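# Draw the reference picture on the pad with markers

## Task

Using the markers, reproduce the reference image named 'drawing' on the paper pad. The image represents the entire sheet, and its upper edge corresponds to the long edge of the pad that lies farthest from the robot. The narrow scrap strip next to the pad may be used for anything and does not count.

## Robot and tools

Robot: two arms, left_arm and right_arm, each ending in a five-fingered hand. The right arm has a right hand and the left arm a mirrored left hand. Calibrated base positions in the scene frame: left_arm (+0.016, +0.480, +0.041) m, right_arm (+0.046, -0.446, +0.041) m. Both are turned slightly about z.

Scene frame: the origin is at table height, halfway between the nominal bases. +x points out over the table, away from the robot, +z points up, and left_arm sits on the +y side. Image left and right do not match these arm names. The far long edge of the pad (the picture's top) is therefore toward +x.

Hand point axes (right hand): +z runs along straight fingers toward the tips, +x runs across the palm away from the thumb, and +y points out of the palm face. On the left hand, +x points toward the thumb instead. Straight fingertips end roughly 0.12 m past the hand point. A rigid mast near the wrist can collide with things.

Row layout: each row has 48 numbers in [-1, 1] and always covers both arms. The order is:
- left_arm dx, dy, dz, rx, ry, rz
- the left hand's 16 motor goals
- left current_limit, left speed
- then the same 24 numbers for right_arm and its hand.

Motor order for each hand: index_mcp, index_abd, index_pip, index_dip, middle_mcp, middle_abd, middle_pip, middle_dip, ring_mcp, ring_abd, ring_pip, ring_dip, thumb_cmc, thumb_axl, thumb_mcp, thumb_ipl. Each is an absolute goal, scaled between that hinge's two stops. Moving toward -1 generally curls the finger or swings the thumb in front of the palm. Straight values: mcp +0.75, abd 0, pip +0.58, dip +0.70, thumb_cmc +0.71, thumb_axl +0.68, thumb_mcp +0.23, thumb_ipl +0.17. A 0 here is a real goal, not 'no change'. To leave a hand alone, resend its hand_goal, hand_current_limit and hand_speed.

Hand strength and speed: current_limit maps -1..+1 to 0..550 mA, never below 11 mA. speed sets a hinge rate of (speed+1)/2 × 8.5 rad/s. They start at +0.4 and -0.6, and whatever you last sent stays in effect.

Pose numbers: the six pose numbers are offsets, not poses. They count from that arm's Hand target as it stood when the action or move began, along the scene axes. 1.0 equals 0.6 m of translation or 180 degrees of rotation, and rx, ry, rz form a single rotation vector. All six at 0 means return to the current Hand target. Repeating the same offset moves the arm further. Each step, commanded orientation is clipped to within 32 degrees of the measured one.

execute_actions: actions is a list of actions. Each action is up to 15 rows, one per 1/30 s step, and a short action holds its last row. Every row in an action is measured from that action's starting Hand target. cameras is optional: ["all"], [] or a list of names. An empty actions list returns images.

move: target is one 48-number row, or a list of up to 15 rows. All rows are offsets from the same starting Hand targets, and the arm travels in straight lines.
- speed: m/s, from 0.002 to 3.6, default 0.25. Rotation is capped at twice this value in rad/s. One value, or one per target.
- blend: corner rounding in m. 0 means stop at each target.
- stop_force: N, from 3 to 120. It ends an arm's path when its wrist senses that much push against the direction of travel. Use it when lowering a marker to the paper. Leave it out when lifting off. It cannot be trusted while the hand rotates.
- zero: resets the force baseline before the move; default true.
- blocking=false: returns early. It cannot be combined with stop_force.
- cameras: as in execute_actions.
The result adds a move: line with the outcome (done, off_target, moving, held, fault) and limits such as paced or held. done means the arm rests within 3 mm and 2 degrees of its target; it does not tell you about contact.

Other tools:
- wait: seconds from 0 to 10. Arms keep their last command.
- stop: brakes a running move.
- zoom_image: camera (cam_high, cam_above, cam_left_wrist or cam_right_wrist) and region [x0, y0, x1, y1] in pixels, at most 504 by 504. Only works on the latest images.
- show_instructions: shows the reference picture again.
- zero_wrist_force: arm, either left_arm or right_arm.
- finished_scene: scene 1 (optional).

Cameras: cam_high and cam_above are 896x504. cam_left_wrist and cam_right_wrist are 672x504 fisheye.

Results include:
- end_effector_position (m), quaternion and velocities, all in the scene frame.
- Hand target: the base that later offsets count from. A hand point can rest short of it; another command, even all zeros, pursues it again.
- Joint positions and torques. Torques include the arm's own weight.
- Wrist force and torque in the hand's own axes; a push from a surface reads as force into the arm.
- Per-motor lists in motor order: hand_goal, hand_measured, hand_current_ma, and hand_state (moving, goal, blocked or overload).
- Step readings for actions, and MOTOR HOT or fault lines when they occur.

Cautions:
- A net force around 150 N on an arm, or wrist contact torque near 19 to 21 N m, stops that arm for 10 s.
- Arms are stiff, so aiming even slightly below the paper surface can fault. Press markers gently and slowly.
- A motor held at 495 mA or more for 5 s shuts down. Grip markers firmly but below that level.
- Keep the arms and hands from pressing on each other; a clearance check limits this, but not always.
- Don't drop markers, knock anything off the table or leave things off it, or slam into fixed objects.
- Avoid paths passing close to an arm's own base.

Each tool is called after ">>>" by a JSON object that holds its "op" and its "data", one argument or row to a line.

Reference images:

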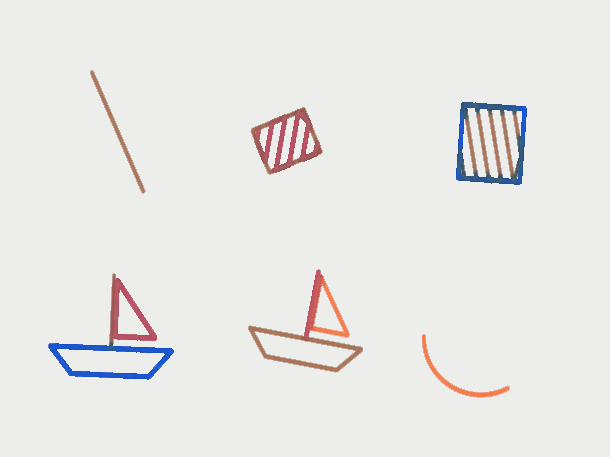

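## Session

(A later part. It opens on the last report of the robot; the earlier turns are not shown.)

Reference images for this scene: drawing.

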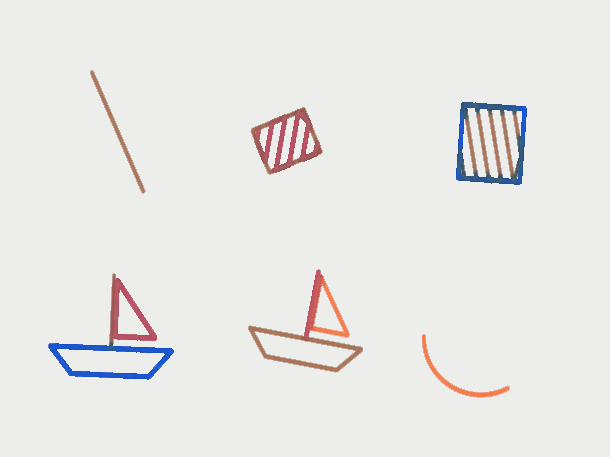

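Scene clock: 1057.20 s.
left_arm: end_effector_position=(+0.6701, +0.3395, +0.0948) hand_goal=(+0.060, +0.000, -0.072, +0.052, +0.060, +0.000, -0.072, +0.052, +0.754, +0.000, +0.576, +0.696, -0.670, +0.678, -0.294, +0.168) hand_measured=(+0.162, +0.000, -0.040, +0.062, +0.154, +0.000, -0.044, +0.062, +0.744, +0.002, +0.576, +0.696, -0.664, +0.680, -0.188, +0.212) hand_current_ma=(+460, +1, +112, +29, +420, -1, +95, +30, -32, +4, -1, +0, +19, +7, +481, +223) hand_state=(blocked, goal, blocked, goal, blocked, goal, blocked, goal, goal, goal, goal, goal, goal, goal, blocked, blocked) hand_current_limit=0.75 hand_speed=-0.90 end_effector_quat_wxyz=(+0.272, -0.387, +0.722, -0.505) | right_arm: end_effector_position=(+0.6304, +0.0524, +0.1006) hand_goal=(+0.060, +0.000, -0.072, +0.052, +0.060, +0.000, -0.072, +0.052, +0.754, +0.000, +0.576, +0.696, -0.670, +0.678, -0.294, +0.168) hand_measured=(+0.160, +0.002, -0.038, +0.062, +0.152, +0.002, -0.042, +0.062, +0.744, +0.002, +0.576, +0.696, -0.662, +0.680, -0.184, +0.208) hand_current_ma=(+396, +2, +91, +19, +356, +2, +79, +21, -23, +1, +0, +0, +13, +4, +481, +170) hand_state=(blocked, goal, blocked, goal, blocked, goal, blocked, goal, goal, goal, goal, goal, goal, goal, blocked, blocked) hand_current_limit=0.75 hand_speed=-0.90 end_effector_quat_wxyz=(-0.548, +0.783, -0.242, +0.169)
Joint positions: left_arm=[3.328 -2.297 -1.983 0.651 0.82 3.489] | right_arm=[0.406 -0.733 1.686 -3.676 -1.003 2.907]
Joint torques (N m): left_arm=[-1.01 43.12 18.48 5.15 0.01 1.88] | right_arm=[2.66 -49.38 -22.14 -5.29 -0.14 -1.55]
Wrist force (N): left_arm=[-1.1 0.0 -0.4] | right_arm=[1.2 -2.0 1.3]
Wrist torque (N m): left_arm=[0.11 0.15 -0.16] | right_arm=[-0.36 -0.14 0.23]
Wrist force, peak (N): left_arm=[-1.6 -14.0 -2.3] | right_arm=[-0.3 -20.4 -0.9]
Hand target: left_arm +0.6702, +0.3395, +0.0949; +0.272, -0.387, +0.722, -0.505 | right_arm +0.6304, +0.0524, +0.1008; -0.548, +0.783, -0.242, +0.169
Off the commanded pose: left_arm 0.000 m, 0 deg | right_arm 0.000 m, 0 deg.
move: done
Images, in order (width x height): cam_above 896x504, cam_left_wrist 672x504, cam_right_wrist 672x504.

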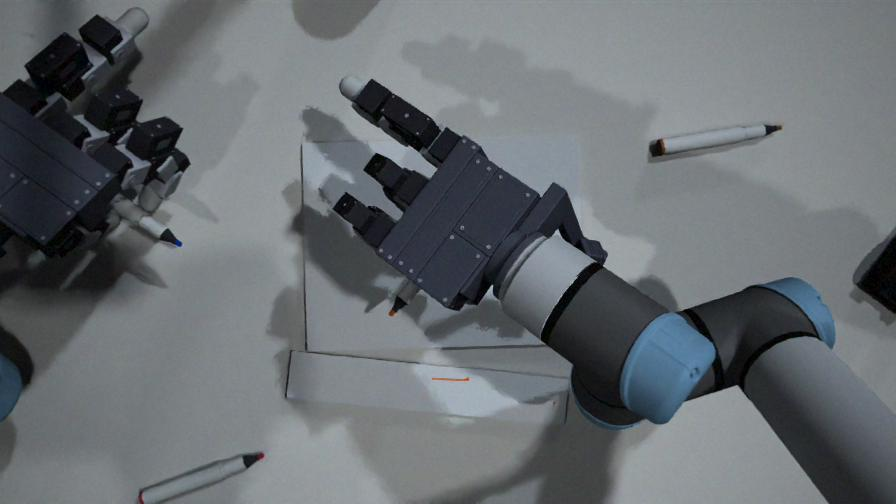

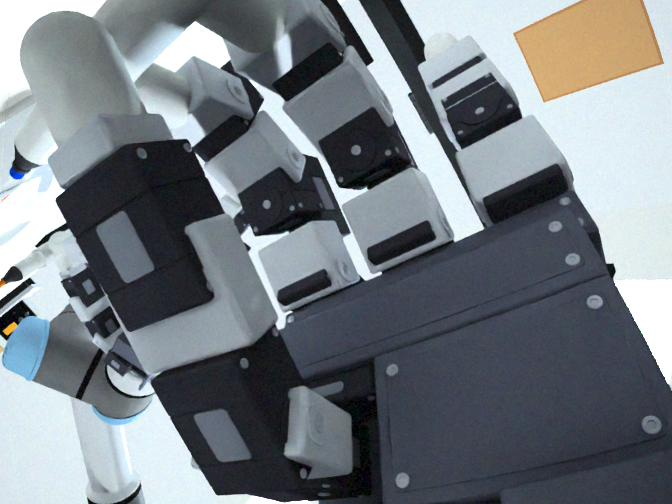

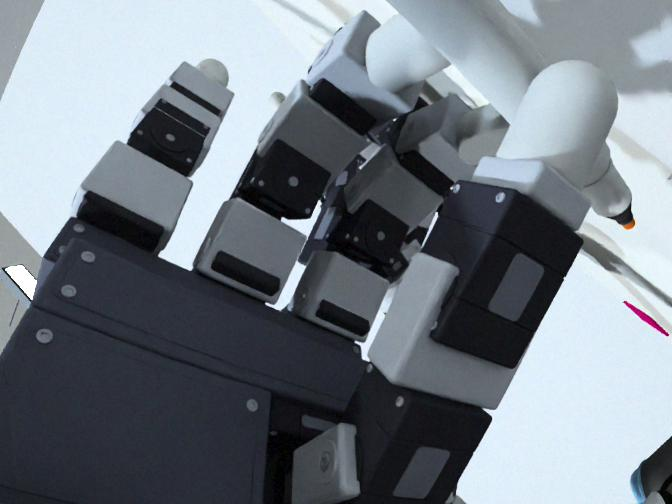

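>>> {"op": "move", "data": {
  "target": [0,0,0.1,0,0,0,0.06,0,-0.073,0.051,0.06,0,-0.073,0.051,0.754,0,0.576,0.696,-0.671,0.677,-0.295,0.168,0.75,-0.9,-0.2217,-0.1557,0.03,-0.1878,-0.2754,0,0.06,0,-0.073,0.051,0.06,0,-0.073,0.051,0.754,0,0.576,0.696,-0.671,0.677,-0.295,0.168,0.75,-0.9],
  "speed": 0.2,
  "cameras": ["cam_above","cam_right_wrist"]
}}

>>> {"op": "zoom_image", "data": {
  "camera": "cam_above",
  "region": [280, 120, 360, 180]
}}

>>> {"op": "zoom_image", "data": {
  "camera": "cam_above",
  "region": [530, 110, 610, 170]
}}

>>> {"op": "zoom_image", "data": {
  "camera": "cam_above",
  "region": [270, 310, 350, 370]
}}

>>> {"op": "zoom_image", "data": {
  "camera": "cam_above",
  "region": [420, 240, 640, 400]
}}

Scene clock: 1083.73 s.
left_arm: end_effector_position=(+0.6702, +0.3395, +0.1550) hand_goal=(+0.060, +0.000, -0.072, +0.052, +0.060, +0.000, -0.072, +0.052, +0.754, +0.000, +0.576, +0.696, -0.670, +0.678, -0.294, +0.168) hand_measured=(+0.162, +0.000, -0.040, +0.062, +0.154, +0.000, -0.044, +0.062, +0.744, +0.002, +0.576, +0.696, -0.664, +0.680, -0.188, +0.212) hand_current_ma=(+460, +1, +112, +29, +420, -1, +95, +30, -32, +4, -1, +0, +19, +7, +481, +223) hand_state=(blocked, goal, blocked, goal, blocked, goal, blocked, goal, goal, goal, goal, goal, goal, goal, blocked, blocked) hand_current_limit=0.75 hand_speed=-0.90 end_effector_quat_wxyz=(+0.272, -0.387, +0.722, -0.505) | right_arm: end_effector_position=(+0.4974, -0.0410, +0.1187) hand_goal=(+0.060, +0.000, -0.072, +0.052, +0.060, +0.000, -0.072, +0.052, +0.754, +0.000, +0.576, +0.696, -0.670, +0.678, -0.294, +0.168) hand_measured=(+0.160, +0.002, -0.038, +0.062, +0.152, +0.002, -0.042, +0.062, +0.744, +0.002, +0.576, +0.696, -0.662, +0.680, -0.184, +0.208) hand_current_ma=(+396, +2, +95, +20, +351, +2, +79, +21, -23, +1, +0, +0, +16, +4, +481, +170) hand_state=(blocked, goal, blocked, goal, blocked, goal, blocked, goal, goal, goal, goal, goal, goal, goal, blocked, blocked) hand_current_limit=0.75 hand_speed=-0.90 end_effector_quat_wxyz=(-0.354, +0.762, +0.065, +0.538)
Joint positions: left_arm=[3.328 -2.161 -1.986 0.518 0.82 3.489] | right_arm=[0.631 -0.793 2.197 -4.374 -1.493 2.055]
Joint torques (N m): left_arm=[-1.66 28.87 19.47 6 -2.74 -0.53] | right_arm=[-8.71 -38.1 -8.28 -3.45 -0.8 -1.79]
Wrist force (N): left_arm=[-0.8 0.2 -0.3] | right_arm=[1.6 -2.3 0.9]
Wrist torque (N m): left_arm=[0.13 0.10 -0.15] | right_arm=[-0.42 -0.13 0.36]
Wrist force, peak (N): left_arm=[-1.5 -0.1 -0.1] | right_arm=[1.4 -2.4 1.8]
Hand target: left_arm +0.6702, +0.3395, +0.1549; +0.272, -0.387, +0.722, -0.505 | right_arm +0.4974, -0.0411, +0.1188; -0.354, +0.762, +0.065, +0.538
Off the commanded pose: left_arm 0.000 m, 0 deg | right_arm 0.000 m, 0 deg.
move: done
Images, in order (width x height): cam_above 896x504, cam_right_wrist 672x504.

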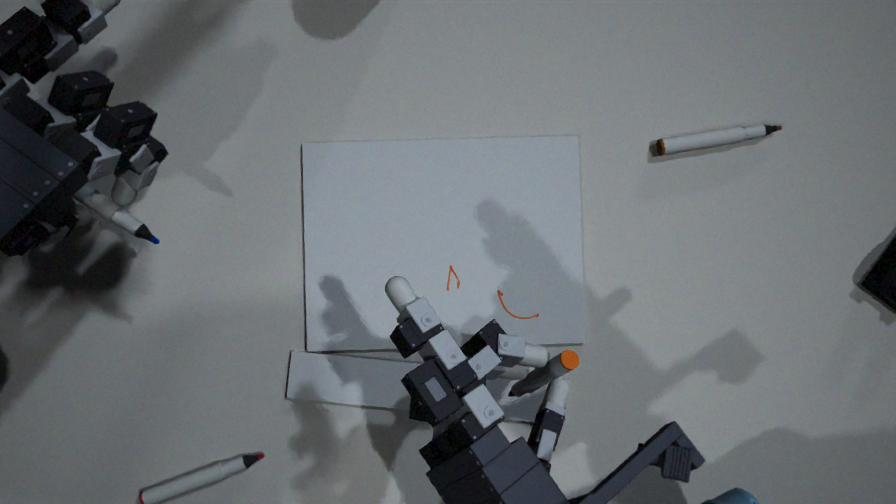

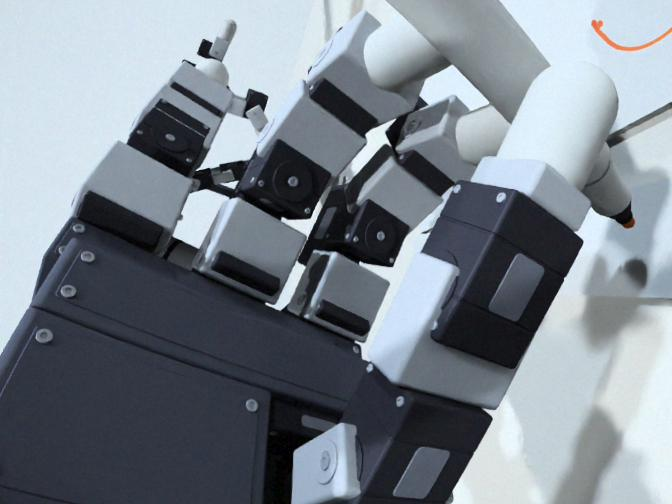

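Scaled by 6.300.

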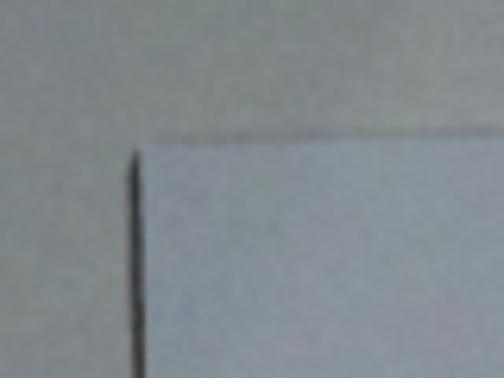

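Scaled by 6.300.

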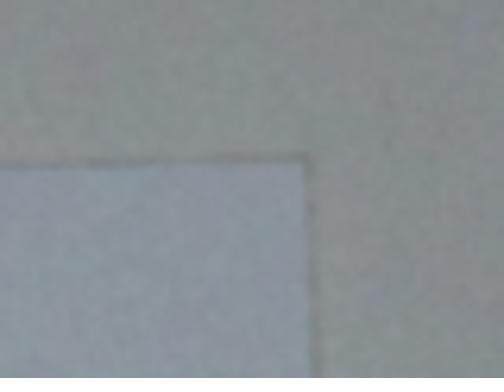

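Scaled by 6.300.

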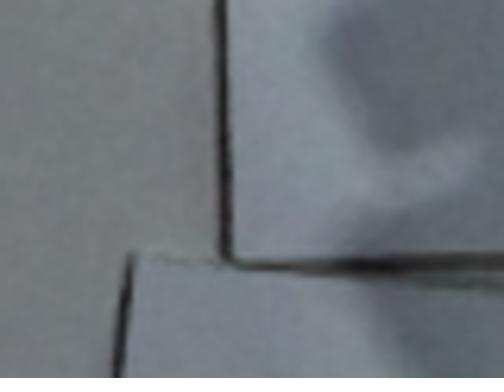

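Scaled by 2.291.

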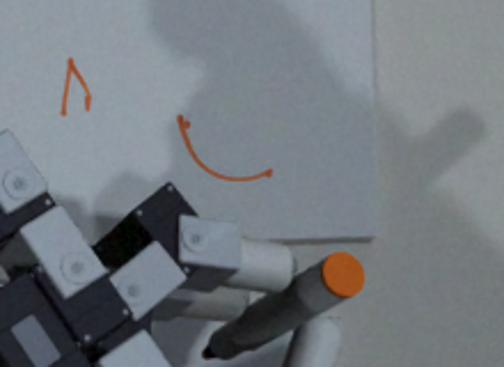

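>>> {"op": "move", "data": {
  "target": [0,0,0,0,0,0,0.06,0,-0.073,0.051,0.06,0,-0.073,0.051,0.754,0,0.576,0.696,-0.671,0.677,-0.295,0.168,0.75,-0.9,0,0,-0.06,0,0,0,0.06,0,-0.073,0.051,0.06,0,-0.073,0.051,0.754,0,0.576,0.696,-0.671,0.677,-0.295,0.168,0.75,-0.9],
  "speed": 0.01,
  "stop_force": 3,
  "cameras": ["cam_right_wrist"]
}}

>>> {"op": "zoom_image", "data": {
  "camera": "cam_right_wrist",
  "region": [500, 100, 672, 250]
}}

Scene clock: 1102.00 s.
left_arm: end_effector_position=(+0.6702, +0.3395, +0.1549) hand_goal=(+0.060, +0.000, -0.072, +0.052, +0.060, +0.000, -0.072, +0.052, +0.754, +0.000, +0.576, +0.696, -0.670, +0.678, -0.294, +0.168) hand_measured=(+0.162, +0.000, -0.040, +0.062, +0.154, +0.000, -0.044, +0.062, +0.744, +0.002, +0.576, +0.696, -0.664, +0.680, -0.188, +0.212) hand_current_ma=(+460, +1, +112, +29, +420, -1, +95, +30, -32, +4, -1, +0, +19, +7, +481, +223) hand_state=(blocked, goal, blocked, goal, blocked, goal, blocked, goal, goal, goal, goal, goal, goal, goal, blocked, blocked) hand_current_limit=0.75 hand_speed=-0.90 end_effector_quat_wxyz=(+0.272, -0.387, +0.722, -0.505) | right_arm: end_effector_position=(+0.4974, -0.0411, +0.0926) hand_goal=(+0.060, +0.000, -0.072, +0.052, +0.060, +0.000, -0.072, +0.052, +0.754, +0.000, +0.576, +0.696, -0.670, +0.678, -0.294, +0.168) hand_measured=(+0.160, -0.002, -0.038, +0.060, +0.152, +0.002, -0.038, +0.068, +0.744, +0.002, +0.576, +0.696, -0.664, +0.680, -0.184, +0.208) hand_current_ma=(+393, -4, +95, +16, +348, +2, +96, +39, -23, +1, +0, +0, +9, +2, +481, +170) hand_state=(blocked, goal, blocked, goal, blocked, goal, blocked, goal, goal, goal, goal, goal, goal, goal, blocked, blocked) hand_current_limit=0.75 hand_speed=-0.90 end_effector_quat_wxyz=(-0.354, +0.762, +0.065, +0.538)
Joint positions: left_arm=[3.328 -2.161 -1.986 0.519 0.82 3.489] | right_arm=[0.631 -0.718 2.178 -4.43 -1.493 2.055]
Joint torques (N m): left_arm=[-1.99 29.46 11.94 5.78 -1.14 1.45] | right_arm=[-6.95 -40.35 2.69 0.79 -0.11 -0.95]
Wrist force (N): left_arm=[-1.0 -0.2 -0.1] | right_arm=[2.4 -2.7 0.8]
Wrist torque (N m): left_arm=[0.07 0.13 -0.16] | right_arm=[-0.42 -0.16 0.38]
Wrist force, peak (N): left_arm=[-1.3 -0.4 -0.5] | right_arm=[4.9 -3.3 1.0]
Hand target: left_arm +0.6702, +0.3395, +0.1549; +0.272, -0.387, +0.722, -0.505 | right_arm +0.4974, -0.0411, +0.0926; -0.354, +0.762, +0.065, +0.538 (not the last commanded pose)
Off the commanded pose: left_arm 0.000 m, 0 deg | right_arm 0.010 m, 0 deg.
move: contact (right_arm)
Images, in order (width x height): cam_right_wrist 672x504.

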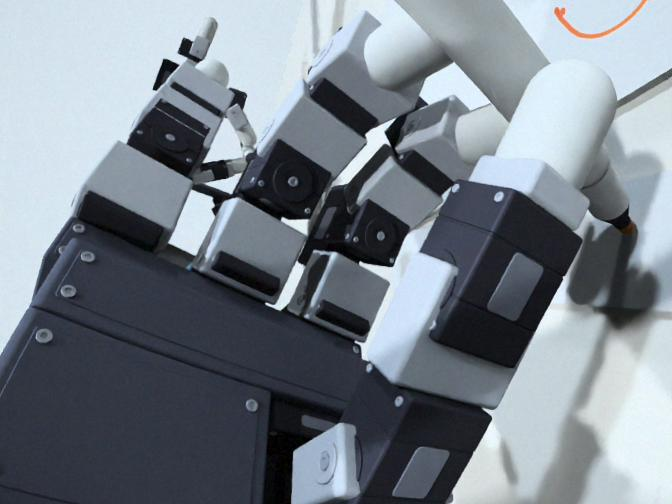

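Scaled by 2.930 from the camera's 672x504 image, which has a finer 960x720 frame.

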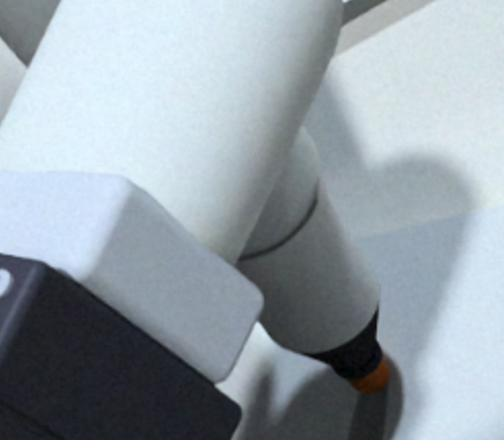

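>>> {"op": "move", "data": {
  "target": [
    [0,0,0,0,0,0,0.06,0,-0.073,0.051,0.06,0,-0.073,0.051,0.754,0,0.576,0.696,-0.671,0.677,-0.295,0.168,0.75,-0.9,0,0,0.04,0,0,0,0.06,0,-0.073,0.051,0.06,0,-0.073,0.051,0.754,0,0.576,0.696,-0.671,0.677,-0.295,0.168,0.75,-0.9],
    [0,0,0,0,0,0,0.06,0,-0.073,0.051,0.06,0,-0.073,0.051,0.754,0,0.576,0.696,-0.671,0.677,-0.295,0.168,0.75,-0.9,0.182,0.0905,0.02,0,0,0,0.06,0,-0.073,0.051,0.06,0,-0.073,0.051,0.754,0,0.576,0.696,-0.671,0.677,-0.295,0.168,0.75,-0.9]
  ],
  "speed": [0.05,0.2],
  "cameras": []
}}

>>> {"op": "move", "data": {
  "target": [0,0,0,0,0,0,0.06,0,-0.073,0.051,0.06,0,-0.073,0.051,0.754,0,0.576,0.696,-0.671,0.677,-0.295,0.168,0.75,-0.9,0,0,-0.04,0,0,0,0.06,0,-0.073,0.051,0.06,0,-0.073,0.051,0.754,0,0.576,0.696,-0.671,0.677,-0.295,0.168,0.75,-0.9],
  "speed": 0.01,
  "stop_force": 3,
  "cameras": []
}}

>>> {"op": "move", "data": {
  "target": [
    [0,0,0,0,0,0,0.06,0,-0.073,0.051,0.06,0,-0.073,0.051,0.754,0,0.576,0.696,-0.671,0.677,-0.295,0.168,0.75,-0.9,0,0,0.03,0,0,0,0.06,0,-0.073,0.051,0.06,0,-0.073,0.051,0.754,0,0.576,0.696,-0.671,0.677,-0.295,0.168,0.75,-0.9],
    [0,0,0,0,0,0,0.06,0,-0.073,0.051,0.06,0,-0.073,0.051,0.754,0,0.576,0.696,-0.671,0.677,-0.295,0.168,0.75,-0.9,-0.22,-0.25,0.12,0,0,0,0.06,0,-0.073,0.051,0.06,0,-0.073,0.051,0.754,0,0.576,0.696,-0.671,0.677,-0.295,0.168,0.75,-0.9]
  ],
  "speed": [0.05,0.25],
  "cameras": ["cam_above"]
}}

>>> {"op": "zoom_image", "data": {
  "camera": "cam_above",
  "region": [420, 240, 520, 315]
}}

>>> {"op": "zoom_image", "data": {
  "camera": "cam_above",
  "region": [420, 350, 580, 430]
}}

Scene clock: 1123.77 s.
left_arm: end_effector_position=(+0.6702, +0.3395, +0.1549) hand_goal=(+0.060, +0.000, -0.072, +0.052, +0.060, +0.000, -0.072, +0.052, +0.754, +0.000, +0.576, +0.696, -0.670, +0.678, -0.294, +0.168) hand_measured=(+0.162, +0.000, -0.040, +0.062, +0.154, +0.000, -0.044, +0.062, +0.744, +0.002, +0.576, +0.696, -0.664, +0.680, -0.188, +0.212) hand_current_ma=(+460, +1, +112, +29, +420, -1, +95, +30, -32, +4, -1, +0, +19, +7, +481, +223) hand_state=(blocked, goal, blocked, goal, blocked, goal, blocked, goal, goal, goal, goal, goal, goal, goal, blocked, blocked) hand_current_limit=0.75 hand_speed=-0.90 end_effector_quat_wxyz=(+0.272, -0.387, +0.722, -0.505) | right_arm: end_effector_position=(+0.6066, +0.0132, +0.1047) hand_goal=(+0.060, +0.000, -0.072, +0.052, +0.060, +0.000, -0.072, +0.052, +0.754, +0.000, +0.576, +0.696, -0.670, +0.678, -0.294, +0.168) hand_measured=(+0.160, +0.000, -0.038, +0.062, +0.148, +0.004, -0.038, +0.068, +0.744, +0.002, +0.576, +0.696, -0.662, +0.680, -0.184, +0.208) hand_current_ma=(+393, -1, +96, +20, +338, +6, +96, +39, -23, +1, +0, +0, +14, +2, +481, +170) hand_state=(blocked, goal, blocked, goal, blocked, goal, blocked, goal, goal, goal, goal, goal, goal, goal, blocked, blocked) hand_current_limit=0.75 hand_speed=-0.90 end_effector_quat_wxyz=(-0.354, +0.762, +0.065, +0.538)
Joint positions: left_arm=[3.328 -2.161 -1.986 0.519 0.82 3.489] | right_arm=[0.6 -0.673 1.857 -4.153 -1.463 2.049]
Joint torques (N m): left_arm=[-1.38 29.85 11.46 5.68 1.7 -1.96] | right_arm=[10.08 -37.5 -17.6 -1.56 0.14 -0.46]
Wrist force (N): left_arm=[-0.8 -0.2 -0.2] | right_arm=[1.8 -2.1 0.9]
Wrist torque (N m): left_arm=[0.09 0.10 -0.14] | right_arm=[-0.41 -0.15 0.37]
Wrist force, peak (N): left_arm=[-1.3 -0.1 -0.4] | right_arm=[2.9 -2.9 0.7]
Hand target: left_arm +0.6702, +0.3395, +0.1549; +0.272, -0.387, +0.722, -0.505 | right_arm +0.6066, +0.0132, +0.1046; -0.354, +0.762, +0.065, +0.538
Off the commanded pose: left_arm 0.000 m, 0 deg | right_arm 0.000 m, 0 deg.
move: done
No camera images: "cameras" was empty.

Scene clock: 1125.87 s.
left_arm: end_effector_position=(+0.6702, +0.3395, +0.1549) hand_goal=(+0.060, +0.000, -0.072, +0.052, +0.060, +0.000, -0.072, +0.052, +0.754, +0.000, +0.576, +0.696, -0.670, +0.678, -0.294, +0.168) hand_measured=(+0.162, +0.000, -0.040, +0.062, +0.154, +0.000, -0.044, +0.062, +0.744, +0.002, +0.576, +0.696, -0.664, +0.680, -0.188, +0.212) hand_current_ma=(+460, +1, +112, +29, +420, -1, +95, +30, -32, +4, -1, +0, +19, +7, +481, +223) hand_state=(blocked, goal, blocked, goal, blocked, goal, blocked, goal, goal, goal, goal, goal, goal, goal, blocked, blocked) hand_current_limit=0.75 hand_speed=-0.90 end_effector_quat_wxyz=(+0.272, -0.387, +0.722, -0.505) | right_arm: end_effector_position=(+0.6066, +0.0132, +0.0927) hand_goal=(+0.060, +0.000, -0.072, +0.052, +0.060, +0.000, -0.072, +0.052, +0.754, +0.000, +0.576, +0.696, -0.670, +0.678, -0.294, +0.168) hand_measured=(+0.160, -0.006, -0.038, +0.062, +0.148, +0.000, -0.036, +0.070, +0.744, +0.002, +0.576, +0.696, -0.666, +0.678, -0.184, +0.208) hand_current_ma=(+393, -9, +96, +20, +338, +0, +98, +40, -23, +1, +0, +0, +8, +1, +481, +170) hand_state=(blocked, goal, blocked, goal, blocked, goal, blocked, goal, goal, goal, goal, goal, goal, goal, blocked, blocked) hand_current_limit=0.75 hand_speed=-0.90 end_effector_quat_wxyz=(-0.354, +0.762, +0.065, +0.538)
Joint positions: left_arm=[3.328 -2.161 -1.986 0.519 0.82 3.489] | right_arm=[0.6 -0.646 1.849 -4.173 -1.463 2.049]
Joint torques (N m): left_arm=[-1.19 29.82 12.09 5.71 1.79 -1.92] | right_arm=[10.12 -48.68 -2.96 0.89 0.65 0.67]
Wrist force (N): left_arm=[-0.6 0.0 -0.3] | right_arm=[3.0 -2.6 0.9]
Wrist torque (N m): left_arm=[0.11 0.07 -0.14] | right_arm=[-0.41 -0.17 0.37]
Wrist force, peak (N): left_arm=[-1.2 -0.1 -0.5] | right_arm=[5.6 -2.8 1.0]
Hand target: left_arm +0.6702, +0.3395, +0.1549; +0.272, -0.387, +0.722, -0.505 | right_arm +0.6066, +0.0132, +0.0927; -0.354, +0.762, +0.065, +0.538 (not the last commanded pose)
Off the commanded pose: left_arm 0.000 m, 0 deg | right_arm 0.012 m, 0 deg.
move: contact (right_arm)
No camera images: "cameras" was empty.

Scene clock: 1127.83 s.
left_arm: end_effector_position=(+0.6702, +0.3395, +0.1549) hand_goal=(+0.060, +0.000, -0.072, +0.052, +0.060, +0.000, -0.072, +0.052, +0.754, +0.000, +0.576, +0.696, -0.670, +0.678, -0.294, +0.168) hand_measured=(+0.162, +0.000, -0.040, +0.062, +0.154, +0.000, -0.044, +0.062, +0.744, +0.002, +0.576, +0.696, -0.664, +0.680, -0.188, +0.212) hand_current_ma=(+460, +1, +112, +29, +420, -1, +95, +30, -32, +4, -1, +0, +19, +7, +481, +223) hand_state=(blocked, goal, blocked, goal, blocked, goal, blocked, goal, goal, goal, goal, goal, goal, goal, blocked, blocked) hand_current_limit=0.75 hand_speed=-0.90 end_effector_quat_wxyz=(+0.272, -0.387, +0.722, -0.505) | right_arm: end_effector_position=(+0.4746, -0.1367, +0.1647) hand_goal=(+0.060, +0.000, -0.072, +0.052, +0.060, +0.000, -0.072, +0.052, +0.754, +0.000, +0.576, +0.696, -0.670, +0.678, -0.294, +0.168) hand_measured=(+0.160, -0.002, -0.038, +0.062, +0.148, +0.004, -0.036, +0.070, +0.744, +0.002, +0.576, +0.696, -0.664, +0.678, -0.184, +0.208) hand_current_ma=(+393, -1, +96, +20, +336, +7, +98, +40, -23, +1, +0, +0, +13, +1, +481, +170) hand_state=(blocked, goal, blocked, goal, blocked, goal, blocked, goal, goal, goal, goal, goal, goal, goal, blocked, blocked) hand_current_limit=0.75 hand_speed=-0.90 end_effector_quat_wxyz=(-0.354, +0.762, +0.065, +0.538)
Joint positions: left_arm=[3.328 -2.161 -1.986 0.519 0.82 3.489] | right_arm=[0.406 -0.98 2.471 -4.453 -1.272 2.015]
Joint torques (N m): left_arm=[-1.39 29.82 12.18 5.65 1.82 -1.91] | right_arm=[-4.3 -34.52 3.01 -3.12 0.71 1.19]
Wrist force (N): left_arm=[-1.0 0.0 -0.6] | right_arm=[1.3 -2.5 0.7]
Wrist torque (N m): left_arm=[0.15 0.12 -0.17] | right_arm=[-0.44 -0.07 0.34]
Wrist force, peak (N): left_arm=[-1.2 -0.3 -0.5] | right_arm=[3.1 -2.9 0.7]
Hand target: left_arm +0.6702, +0.3395, +0.1549; +0.272, -0.387, +0.722, -0.505 | right_arm +0.4746, -0.1368, +0.1647; -0.354, +0.762, +0.065, +0.538
Off the commanded pose: left_arm 0.000 m, 0 deg | right_arm 0.000 m, 0 deg.
move: done
Images, in order (width x height): cam_above 896x504.

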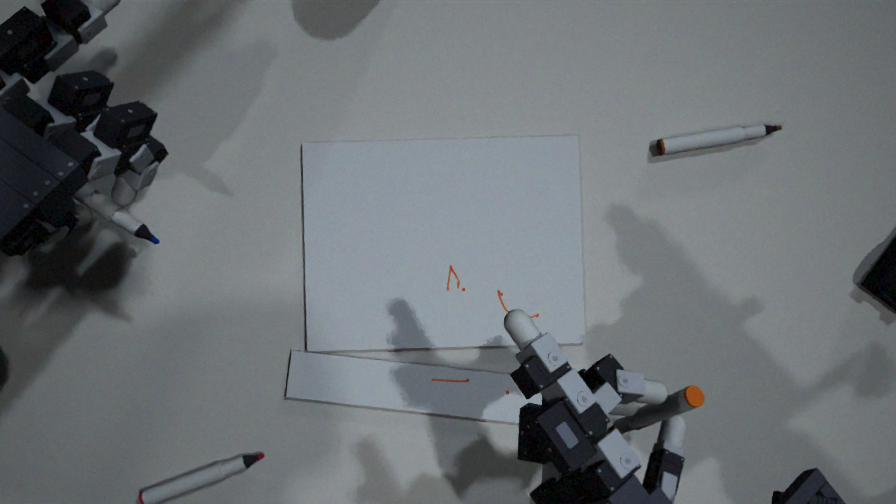

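Scaled by 5.040.

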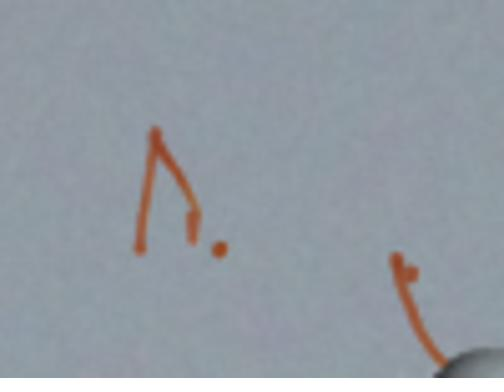

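Scaled by 3.150.

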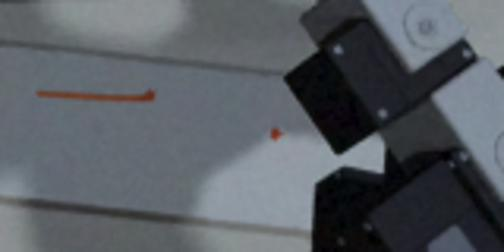

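>>> {"op": "move", "data": {
  "target": [
    [0,0,0,0,0,0,0.06,0,-0.073,0.051,0.06,0,-0.073,0.051,0.754,0,0.576,0.696,-0.671,0.677,-0.295,0.168,0.75,-0.9,0.2375,0.26,-0.0995,0,0,0,0.06,0,-0.073,0.051,0.06,0,-0.073,0.051,0.754,0,0.576,0.696,-0.671,0.677,-0.295,0.168,0.75,-0.9],
    [0,0,0,0,0,0,0.06,0,-0.073,0.051,0.06,0,-0.073,0.051,0.754,0,0.576,0.696,-0.671,0.677,-0.295,0.168,0.75,-0.9,0.2375,0.26,-0.1215,0,0,0,0.06,0,-0.073,0.051,0.06,0,-0.073,0.051,0.754,0,0.576,0.696,-0.671,0.677,-0.295,0.168,0.75,-0.9]
  ],
  "speed": [0.2,0.03],
  "cameras": []
}}

>>> {"op": "move", "data": {
  "target": [
    [0,0,0,0,0,0,0.06,0,-0.073,0.051,0.06,0,-0.073,0.051,0.754,0,0.576,0.696,-0.671,0.677,-0.295,0.168,0.75,-0.9,-0.0223,-0.0118,0,0,0,0,0.06,0,-0.073,0.051,0.06,0,-0.073,0.051,0.754,0,0.576,0.696,-0.671,0.677,-0.295,0.168,0.75,-0.9],
    [0,0,0,0,0,0,0.06,0,-0.073,0.051,0.06,0,-0.073,0.051,0.754,0,0.576,0.696,-0.671,0.677,-0.295,0.168,0.75,-0.9,-0.018,0.0203,0,0,0,0,0.06,0,-0.073,0.051,0.06,0,-0.073,0.051,0.754,0,0.576,0.696,-0.671,0.677,-0.295,0.168,0.75,-0.9],
    [0,0,0,0,0,0,0.06,0,-0.073,0.051,0.06,0,-0.073,0.051,0.754,0,0.576,0.696,-0.671,0.677,-0.295,0.168,0.75,-0.9,-0.018,0.0203,0.03,0,0,0,0.06,0,-0.073,0.051,0.06,0,-0.073,0.051,0.754,0,0.576,0.696,-0.671,0.677,-0.295,0.168,0.75,-0.9],
    [0,0,0,0,0,0,0.06,0,-0.073,0.051,0.06,0,-0.073,0.051,0.754,0,0.576,0.696,-0.671,0.677,-0.295,0.168,0.75,-0.9,-0.24,-0.45,0.15,0,0,0,0.06,0,-0.073,0.051,0.06,0,-0.073,0.051,0.754,0,0.576,0.696,-0.671,0.677,-0.295,0.168,0.75,-0.9]
  ],
  "speed": [0.02,0.02,0.05,0.25],
  "cameras": ["cam_above"]
}}

>>> {"op": "zoom_image", "data": {
  "camera": "cam_above",
  "region": [420, 240, 560, 345]
}}

Scene clock: 1155.50 s.
left_arm: end_effector_position=(+0.6702, +0.3395, +0.1549) hand_goal=(+0.060, +0.000, -0.072, +0.052, +0.060, +0.000, -0.072, +0.052, +0.754, +0.000, +0.576, +0.696, -0.670, +0.678, -0.294, +0.168) hand_measured=(+0.162, +0.000, -0.040, +0.062, +0.154, +0.000, -0.044, +0.062, +0.744, +0.002, +0.576, +0.696, -0.664, +0.680, -0.188, +0.212) hand_current_ma=(+460, +1, +112, +29, +420, -1, +95, +30, -32, +4, -1, +0, +19, +7, +481, +223) hand_state=(blocked, goal, blocked, goal, blocked, goal, blocked, goal, goal, goal, goal, goal, goal, goal, blocked, blocked) hand_current_limit=0.75 hand_speed=-0.90 end_effector_quat_wxyz=(+0.272, -0.387, +0.722, -0.505) | right_arm: end_effector_position=(+0.6172, +0.0193, +0.0919) hand_goal=(+0.060, +0.000, -0.072, +0.052, +0.060, +0.000, -0.072, +0.052, +0.754, +0.000, +0.576, +0.696, -0.670, +0.678, -0.294, +0.168) hand_measured=(+0.160, -0.006, -0.036, +0.062, +0.148, +0.002, -0.036, +0.070, +0.744, +0.002, +0.576, +0.696, -0.666, +0.678, -0.184, +0.208) hand_current_ma=(+393, -10, +97, +19, +334, +2, +101, +42, -20, +2, +0, +0, +7, +1, +481, +170) hand_state=(blocked, goal, blocked, goal, blocked, goal, blocked, goal, goal, goal, goal, goal, goal, goal, blocked, blocked) hand_current_limit=0.75 hand_speed=-0.90 end_effector_quat_wxyz=(-0.354, +0.762, +0.065, +0.538)
Joint positions: left_arm=[3.328 -2.161 -1.986 0.519 0.82 3.489] | right_arm=[0.599 -0.633 1.812 -4.149 -1.462 2.049]
Joint torques (N m): left_arm=[-1.65 29.39 12.35 5.69 1.79 -1.89] | right_arm=[-7.9 -49.13 -3.3 0.63 -0.76 -1.67]
Wrist force (N): left_arm=[-0.9 0.0 -0.3] | right_arm=[2.1 -3.2 0.6]
Wrist torque (N m): left_arm=[0.12 0.11 -0.16] | right_arm=[-0.48 -0.10 0.25]
Wrist force, peak (N): left_arm=[-1.3 -0.5 -0.4] | right_arm=[4.6 -2.9 1.2]
Hand target: left_arm +0.6702, +0.3395, +0.1549; +0.272, -0.387, +0.722, -0.505 | right_arm +0.6171, +0.0192, +0.0918; -0.354, +0.762, +0.065, +0.538
Off the commanded pose: left_arm 0.000 m, 0 deg | right_arm 0.000 m, 0 deg.
move: done
No camera images: "cameras" was empty.

Scene clock: 1159.83 s.
left_arm: end_effector_position=(+0.6702, +0.3395, +0.1549) hand_goal=(+0.060, +0.000, -0.072, +0.052, +0.060, +0.000, -0.072, +0.052, +0.754, +0.000, +0.576, +0.696, -0.670, +0.678, -0.294, +0.168) hand_measured=(+0.162, +0.000, -0.040, +0.062, +0.154, +0.000, -0.044, +0.062, +0.744, +0.002, +0.576, +0.696, -0.664, +0.680, -0.188, +0.212) hand_current_ma=(+460, +1, +112, +29, +420, -1, +95, +30, -32, +4, -1, +0, +19, +7, +481, +223) hand_state=(blocked, goal, blocked, goal, blocked, goal, blocked, goal, goal, goal, goal, goal, goal, goal, blocked, blocked) hand_current_limit=0.75 hand_speed=-0.90 end_effector_quat_wxyz=(+0.272, -0.387, +0.722, -0.505) | right_arm: end_effector_position=(+0.4731, -0.2507, +0.1818) hand_goal=(+0.060, +0.000, -0.072, +0.052, +0.060, +0.000, -0.072, +0.052, +0.754, +0.000, +0.576, +0.696, -0.670, +0.678, -0.294, +0.168) hand_measured=(+0.156, -0.002, -0.036, +0.062, +0.146, +0.006, -0.036, +0.070, +0.744, +0.002, +0.576, +0.696, -0.664, +0.678, -0.184, +0.212) hand_current_ma=(+371, -2, +103, +22, +325, +10, +102, +42, -20, +2, +0, +0, +11, +1, +481, +183) hand_state=(blocked, goal, blocked, goal, blocked, goal, blocked, goal, goal, goal, goal, goal, goal, goal, blocked, blocked) hand_current_limit=0.75 hand_speed=-0.90 end_effector_quat_wxyz=(-0.354, +0.762, +0.065, +0.538)
Joint positions: left_arm=[3.328 -2.161 -1.986 0.519 0.82 3.489] | right_arm=[-0.057 -1.065 2.695 -4.536 -0.819 1.906]
Joint torques (N m): left_arm=[-1.33 29.76 12.6 5.62 1.82 -1.92] | right_arm=[-8.88 -28.03 5.6 -1.43 0.72 -0.72]
Wrist force (N): left_arm=[-0.6 -0.4 -0.1] | right_arm=[1.5 -1.6 1.0]
Wrist torque (N m): left_arm=[0.04 0.09 -0.13] | right_arm=[-0.34 -0.12 0.38]
Wrist force, peak (N): left_arm=[-1.2 -0.2 -0.6] | right_arm=[4.4 -2.6 1.0]
Hand target: left_arm +0.6702, +0.3395, +0.1549; +0.272, -0.387, +0.722, -0.505 | right_arm +0.4731, -0.2508, +0.1818; -0.354, +0.762, +0.065, +0.538
Off the commanded pose: left_arm 0.000 m, 0 deg | right_arm 0.000 m, 0 deg.
move: done
Images, in order (width x height): cam_above 896x504.

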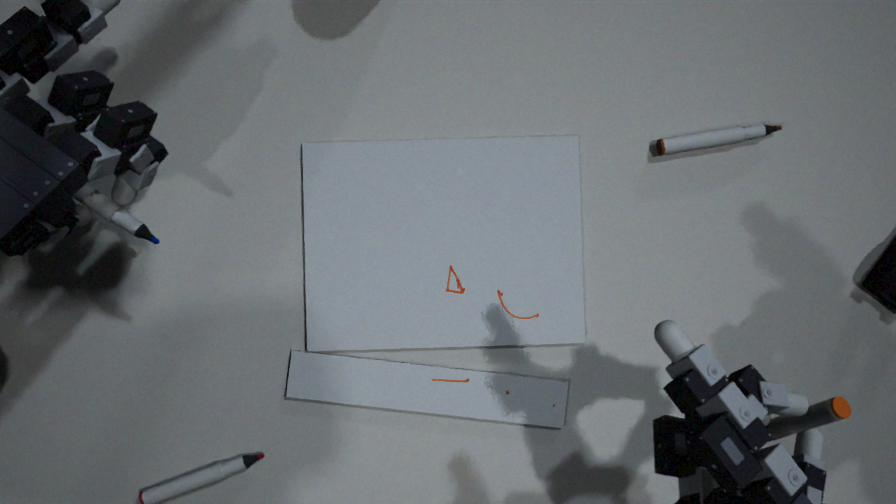

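Scaled by 3.600.

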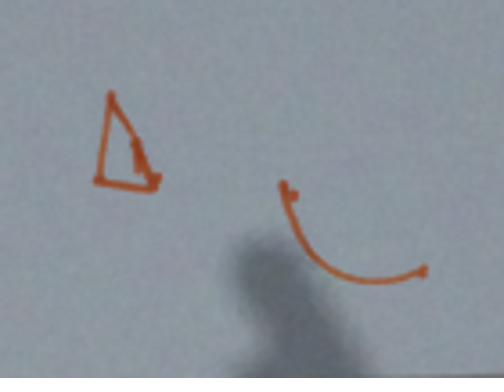

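>>> {"op": "move", "data": {
  "target": [-0.292,-0.3642,-0.0498,0.2301,-0.245,-0.133,0.06,0,-0.073,0.051,0.06,0,-0.073,0.051,0.754,0,0.576,0.696,-0.671,0.677,-0.295,0.168,0.75,-0.9,-0.0885,-0.1153,-0.136,0.1878,0.2754,0,0.06,0,-0.073,0.051,0.06,0,-0.073,0.051,0.754,0,0.576,0.696,-0.671,0.677,-0.295,0.168,0.75,-0.9],
  "speed": 0.2,
  "cameras": ["cam_above","cam_high"]
}}

>>> {"op": "zoom_image", "data": {
  "camera": "cam_above",
  "region": [260, 280, 500, 460]
}}

Scene clock: 1209.40 s.
left_arm: end_effector_position=(+0.4950, +0.1210, +0.1251) hand_goal=(+0.060, +0.000, -0.072, +0.052, +0.060, +0.000, -0.072, +0.052, +0.754, +0.000, +0.576, +0.696, -0.670, +0.678, -0.294, +0.168) hand_measured=(+0.162, +0.002, -0.038, +0.062, +0.154, +0.000, -0.044, +0.062, +0.746, +0.002, +0.576, +0.696, -0.662, +0.680, -0.188, +0.212) hand_current_ma=(+460, +3, +116, +30, +412, +0, +95, +30, -28, +4, -1, +0, +26, +7, +481, +225) hand_state=(blocked, goal, blocked, goal, blocked, goal, blocked, goal, goal, goal, goal, goal, goal, goal, blocked, blocked) hand_current_limit=0.75 hand_speed=-0.90 end_effector_quat_wxyz=(+0.525, +0.093, +0.759, -0.374) | right_arm: end_effector_position=(+0.4201, -0.3200, +0.1003) hand_goal=(+0.060, +0.000, -0.072, +0.052, +0.060, +0.000, -0.072, +0.052, +0.754, +0.000, +0.576, +0.696, -0.670, +0.678, -0.294, +0.168) hand_measured=(+0.156, -0.002, -0.036, +0.064, +0.146, +0.006, -0.036, +0.070, +0.744, +0.002, +0.576, +0.696, -0.664, +0.678, -0.184, +0.212) hand_current_ma=(+371, -2, +103, +23, +325, +10, +102, +42, -20, +2, +0, +0, +11, +1, +481, +183) hand_state=(blocked, goal, blocked, goal, blocked, goal, blocked, goal, goal, goal, goal, goal, goal, goal, blocked, blocked) hand_current_limit=0.75 hand_speed=-0.90 end_effector_quat_wxyz=(-0.548, +0.783, -0.242, +0.169)
Joint positions: left_arm=[2.704 -2.319 -2.27 1.267 1.232 4.277] | right_arm=[-0.574 -1.537 2.731 -2.717 -0.35 1.52]
Joint torques (N m): left_arm=[-6.12 33.6 1.17 -0.05 -0.94 1.96] | right_arm=[8.39 -6.3 -3.16 -3.16 1.6 0.33]
Wrist force (N): left_arm=[0.0 0.5 0.4] | right_arm=[0.7 -1.9 1.0]
Wrist torque (N m): left_arm=[0.08 -0.03 -0.22] | right_arm=[-0.31 -0.07 0.30]
Wrist force, peak (N): left_arm=[1.6 -2.0 0.4] | right_arm=[1.3 -2.9 1.4]
Hand target: left_arm +0.4950, +0.1210, +0.1251; +0.525, +0.093, +0.759, -0.374 | right_arm +0.4200, -0.3199, +0.1002; -0.548, +0.783, -0.242, +0.169
Off the commanded pose: left_arm 0.000 m, 0 deg | right_arm 0.000 m, 0 deg.
move: done
Images, in order (width x height): cam_high 896x504, cam_above 896x504.

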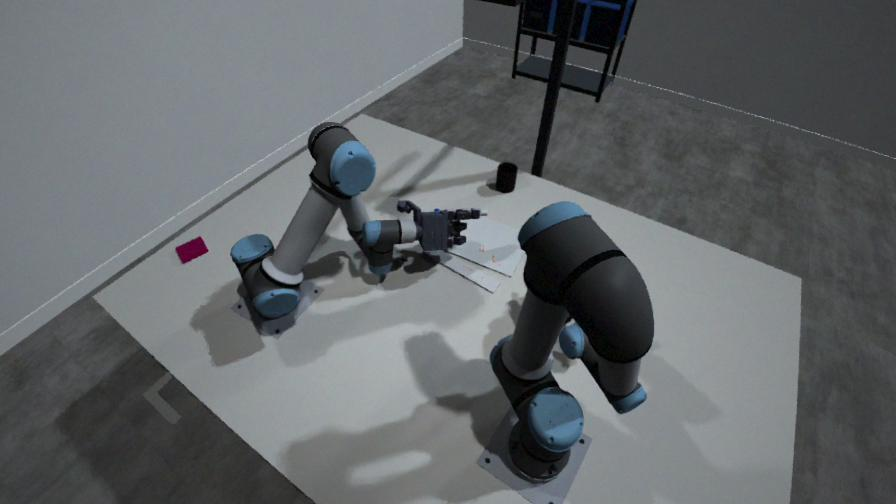

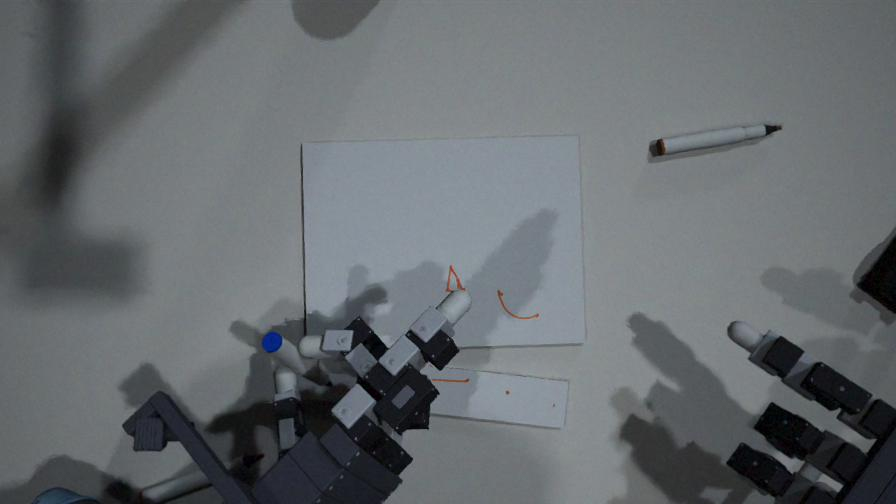

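Scaled by 2.100.

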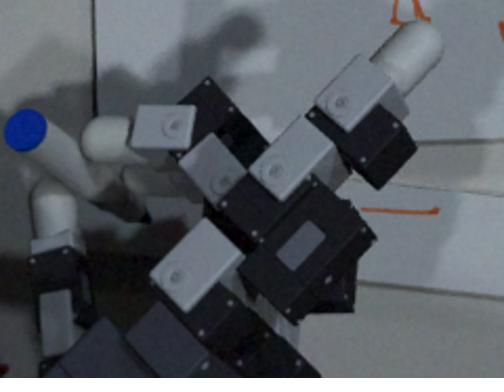

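>>> {"op": "execute_actions", "data": {
  "actions": [],
  "cameras": ["cam_above"]
}}

Scene clock: 1238.10 s.
left_arm: end_effector_position=(+0.4950, +0.1210, +0.1251) hand_goal=(+0.060, +0.000, -0.072, +0.052, +0.060, +0.000, -0.072, +0.052, +0.754, +0.000, +0.576, +0.696, -0.670, +0.678, -0.294, +0.168) hand_measured=(+0.162, +0.002, -0.038, +0.062, +0.154, +0.000, -0.044, +0.062, +0.746, +0.002, +0.576, +0.696, -0.662, +0.680, -0.188, +0.212) hand_current_ma=(+460, +3, +116, +30, +412, +0, +95, +30, -28, +4, -1, +0, +26, +7, +481, +225) hand_state=(blocked, goal, blocked, goal, blocked, goal, blocked, goal, goal, goal, goal, goal, goal, goal, blocked, blocked) hand_current_limit=0.75 hand_speed=-0.90 end_effector_quat_wxyz=(+0.525, +0.093, +0.759, -0.374) | right_arm: end_effector_position=(+0.4200, -0.3199, +0.1002) hand_goal=(+0.060, +0.000, -0.072, +0.052, +0.060, +0.000, -0.072, +0.052, +0.754, +0.000, +0.576, +0.696, -0.670, +0.678, -0.294, +0.168) hand_measured=(+0.156, -0.002, -0.036, +0.064, +0.146, +0.006, -0.036, +0.070, +0.744, +0.002, +0.576, +0.696, -0.664, +0.678, -0.184, +0.212) hand_current_ma=(+371, -2, +103, +23, +325, +10, +102, +42, -20, +2, +0, +0, +11, +1, +481, +183) hand_state=(blocked, goal, blocked, goal, blocked, goal, blocked, goal, goal, goal, goal, goal, goal, goal, blocked, blocked) hand_current_limit=0.75 hand_speed=-0.90 end_effector_quat_wxyz=(-0.548, +0.783, -0.242, +0.169)
Joint positions: left_arm=[2.703 -2.319 -2.27 1.267 1.232 4.277] | right_arm=[-0.574 -1.537 2.731 -2.717 -0.35 1.52]
Joint velocities: within noise
Joint torques (N m): left_arm=[-6.12 28.33 -1.69 2.64 2.25 1.74] | right_arm=[9.91 -4.12 -2.18 0.21 0.85 -1.66]
Wrist force (N): left_arm=[0.1 0.3 0.9] | right_arm=[1.1 -2.2 1.0]
Wrist torque (N m): left_arm=[0.00 -0.03 -0.20] | right_arm=[-0.36 -0.12 0.32]
Wrist force, peak (N): left_arm=[0.1 0.3 0.9] | right_arm=[1.0 -2.5 1.1]
Hand target: left_arm +0.4950, +0.1210, +0.1251; +0.525, +0.093, +0.759, -0.374 | right_arm +0.4200, -0.3199, +0.1002; -0.548, +0.783, -0.242, +0.169
Off the commanded pose: left_arm 0.000 m, 0 deg | right_arm 0.000 m, 0 deg.
Images, in order (width x height): cam_above 896x504.

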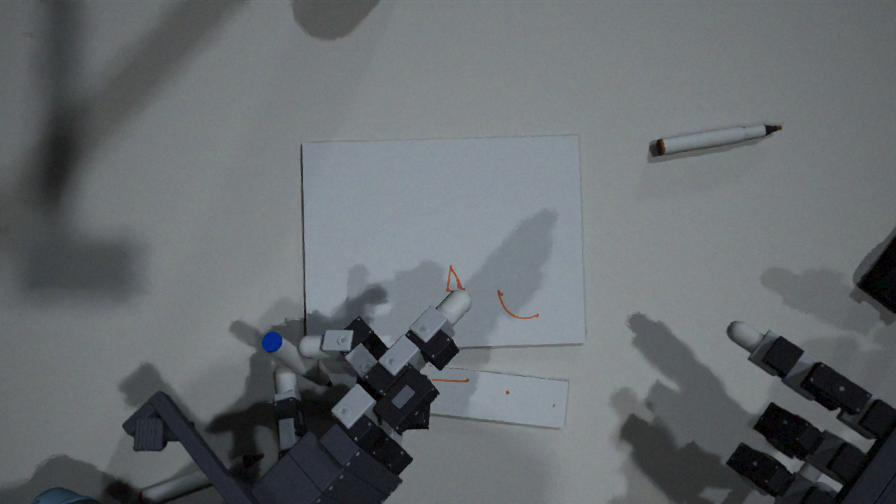

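>>> {"op": "move", "data": {
  "target": [
    [0,0,-0.058,0,0,0,0.06,0,-0.073,0.051,0.06,0,-0.073,0.051,0.754,0,0.576,0.696,-0.671,0.677,-0.295,0.168,0.75,-0.9,0,0,0,0,0,0,0.06,0,-0.073,0.051,0.06,0,-0.073,0.051,0.754,0,0.576,0.696,-0.671,0.677,-0.295,0.168,0.75,-0.9]
  ],
  "speed": 0.01,
  "stop_force": 3,
  "cameras": ["cam_above"]
}}

>>> {"op": "zoom_image", "data": {
  "camera": "cam_above",
  "region": [280, 340, 400, 420]
}}

Scene clock: 1248.37 s.
left_arm: end_effector_position=(+0.4950, +0.1210, +0.0903) hand_goal=(+0.060, +0.000, -0.072, +0.052, +0.060, +0.000, -0.072, +0.052, +0.754, +0.000, +0.576, +0.696, -0.670, +0.678, -0.294, +0.168) hand_measured=(+0.162, +0.002, -0.038, +0.062, +0.154, +0.000, -0.044, +0.062, +0.746, +0.002, +0.576, +0.696, -0.662, +0.680, -0.188, +0.212) hand_current_ma=(+460, +3, +116, +30, +412, +0, +95, +30, -28, +4, -1, +0, +26, +7, +481, +225) hand_state=(blocked, goal, blocked, goal, blocked, goal, blocked, goal, goal, goal, goal, goal, goal, goal, blocked, blocked) hand_current_limit=0.75 hand_speed=-0.90 end_effector_quat_wxyz=(+0.525, +0.093, +0.759, -0.374) | right_arm: end_effector_position=(+0.4200, -0.3199, +0.1002) hand_goal=(+0.060, +0.000, -0.072, +0.052, +0.060, +0.000, -0.072, +0.052, +0.754, +0.000, +0.576, +0.696, -0.670, +0.678, -0.294, +0.168) hand_measured=(+0.156, -0.002, -0.036, +0.064, +0.146, +0.006, -0.036, +0.070, +0.744, +0.002, +0.576, +0.696, -0.664, +0.678, -0.184, +0.212) hand_current_ma=(+371, -2, +103, +23, +325, +10, +102, +42, -20, +2, +0, +0, +11, +1, +481, +183) hand_state=(blocked, goal, blocked, goal, blocked, goal, blocked, goal, goal, goal, goal, goal, goal, goal, blocked, blocked) hand_current_limit=0.75 hand_speed=-0.90 end_effector_quat_wxyz=(-0.548, +0.783, -0.242, +0.169)
Joint positions: left_arm=[2.703 -2.425 -2.244 1.347 1.232 4.277] | right_arm=[-0.574 -1.537 2.731 -2.717 -0.35 1.52]
Joint torques (N m): left_arm=[-4.77 41.71 -0.65 -0.79 1.35 1.77] | right_arm=[9.68 -5.32 -3.4 -5.75 0.68 1.23]
Wrist force (N): left_arm=[0.3 0.2 0.2] | right_arm=[0.6 -2.1 0.9]
Wrist torque (N m): left_arm=[0.05 -0.06 -0.18] | right_arm=[-0.33 -0.06 0.29]
Wrist force, peak (N): left_arm=[0.2 0.9 0.5] | right_arm=[1.1 -2.3 1.6]
Hand target: left_arm +0.4950, +0.1210, +0.0903; +0.525, +0.093, +0.759, -0.374 | right_arm +0.4200, -0.3199, +0.1002; -0.548, +0.783, -0.242, +0.169
Off the commanded pose: left_arm 0.000 m, 0 deg | right_arm 0.000 m, 0 deg.
move: done
Images, in order (width x height): cam_above 896x504.

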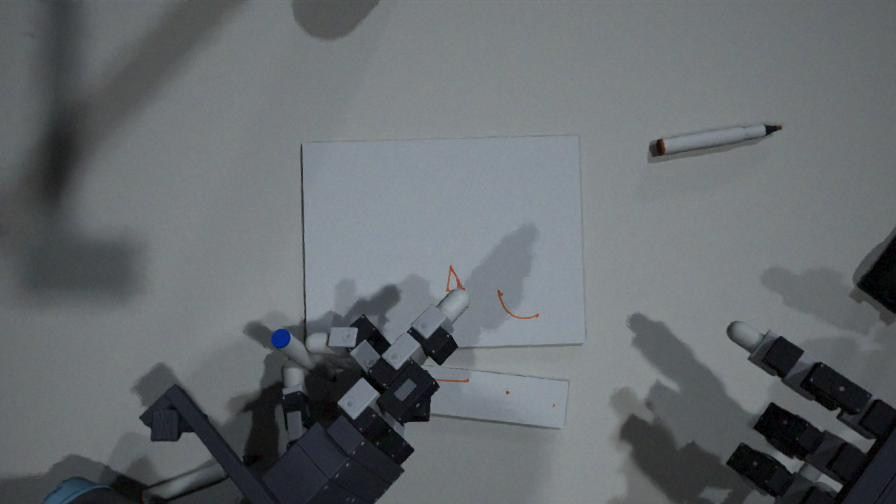

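Scaled by 4.200.

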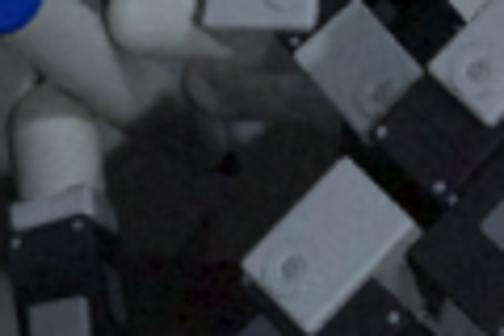

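>>> {"op": "move", "data": {
  "target": [
    [0,0,-0.033,0,0,0,0.06,0,-0.073,0.051,0.06,0,-0.073,0.051,0.754,0,0.576,0.696,-0.671,0.677,-0.295,0.168,0.75,-0.9,0,0,0,0,0,0,0.06,0,-0.073,0.051,0.06,0,-0.073,0.051,0.754,0,0.576,0.696,-0.671,0.677,-0.295,0.168,0.75,-0.9]
  ],
  "speed": 0.01,
  "stop_force": 3,
  "cameras": ["cam_above"]
}}

>>> {"op": "zoom_image", "data": {
  "camera": "cam_above",
  "region": [280, 340, 400, 420]
}}

Scene clock: 1255.00 s.
left_arm: end_effector_position=(+0.4950, +0.1210, +0.0857) hand_goal=(+0.060, +0.000, -0.072, +0.052, +0.060, +0.000, -0.072, +0.052, +0.754, +0.000, +0.576, +0.696, -0.670, +0.678, -0.294, +0.168) hand_measured=(+0.162, -0.002, -0.038, +0.062, +0.152, +0.000, -0.042, +0.066, +0.746, +0.002, +0.576, +0.696, -0.662, +0.680, -0.188, +0.212) hand_current_ma=(+460, -2, +116, +29, +403, -1, +107, +47, -28, +4, -1, +0, +21, +5, +481, +225) hand_state=(blocked, goal, blocked, goal, blocked, goal, blocked, goal, goal, goal, goal, goal, goal, goal, blocked, blocked) hand_current_limit=0.75 hand_speed=-0.90 end_effector_quat_wxyz=(+0.525, +0.093, +0.759, -0.374) | right_arm: end_effector_position=(+0.4200, -0.3199, +0.1002) hand_goal=(+0.060, +0.000, -0.072, +0.052, +0.060, +0.000, -0.072, +0.052, +0.754, +0.000, +0.576, +0.696, -0.670, +0.678, -0.294, +0.168) hand_measured=(+0.156, -0.002, -0.036, +0.064, +0.146, +0.006, -0.036, +0.070, +0.744, +0.002, +0.576, +0.696, -0.664, +0.678, -0.184, +0.212) hand_current_ma=(+371, -2, +103, +23, +325, +10, +102, +42, -20, +2, +0, +0, +11, +1, +481, +183) hand_state=(blocked, goal, blocked, goal, blocked, goal, blocked, goal, goal, goal, goal, goal, goal, goal, blocked, blocked) hand_current_limit=0.75 hand_speed=-0.90 end_effector_quat_wxyz=(-0.548, +0.783, -0.242, +0.169)
Joint positions: left_arm=[2.703 -2.439 -2.24 1.357 1.232 4.277] | right_arm=[-0.574 -1.537 2.731 -2.717 -0.35 1.52]
Joint torques (N m): left_arm=[-1.37 38.43 -4.81 -0.85 -0.15 1.05] | right_arm=[9.3 -4.47 -4.27 -5.77 1.06 1.23]
Wrist force (N): left_arm=[-0.4 0.1 0.6] | right_arm=[0.8 -2.3 1.1]
Wrist torque (N m): left_arm=[0.05 -0.04 -0.18] | right_arm=[-0.38 -0.09 0.30]
Wrist force, peak (N): left_arm=[-3.3 -0.5 1.1] | right_arm=[1.2 -2.5 1.3]
Hand target: left_arm +0.4950, +0.1210, +0.0857; +0.525, +0.093, +0.759, -0.374 (not the last commanded pose) | right_arm +0.4200, -0.3199, +0.1002; -0.548, +0.783, -0.242, +0.169
Off the commanded pose: left_arm 0.015 m, 0 deg | right_arm 0.000 m, 0 deg.
move: contact (left_arm)
Images, in order (width x height): cam_above 896x504.

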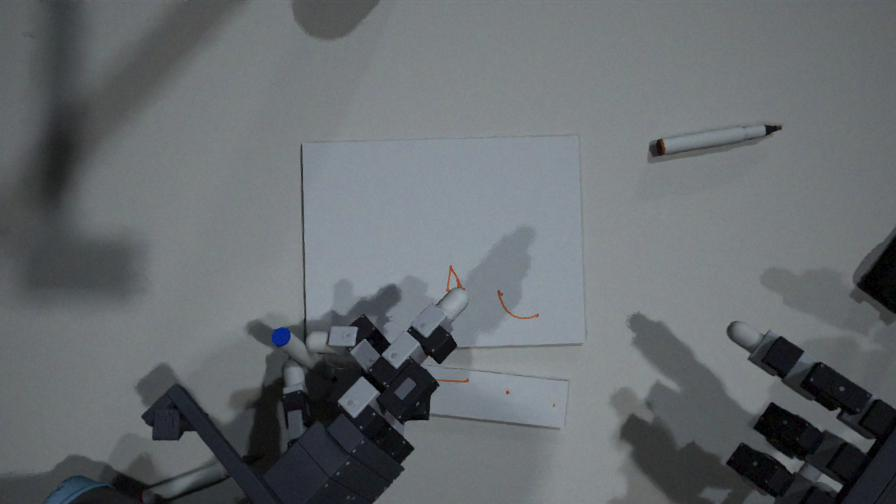

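Scaled by 4.200.

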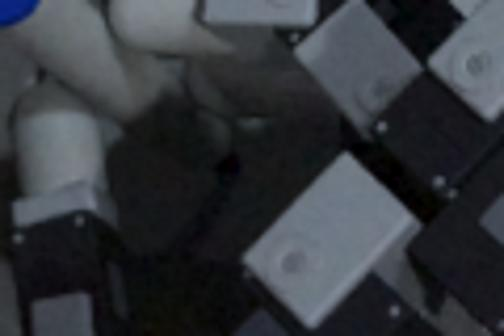

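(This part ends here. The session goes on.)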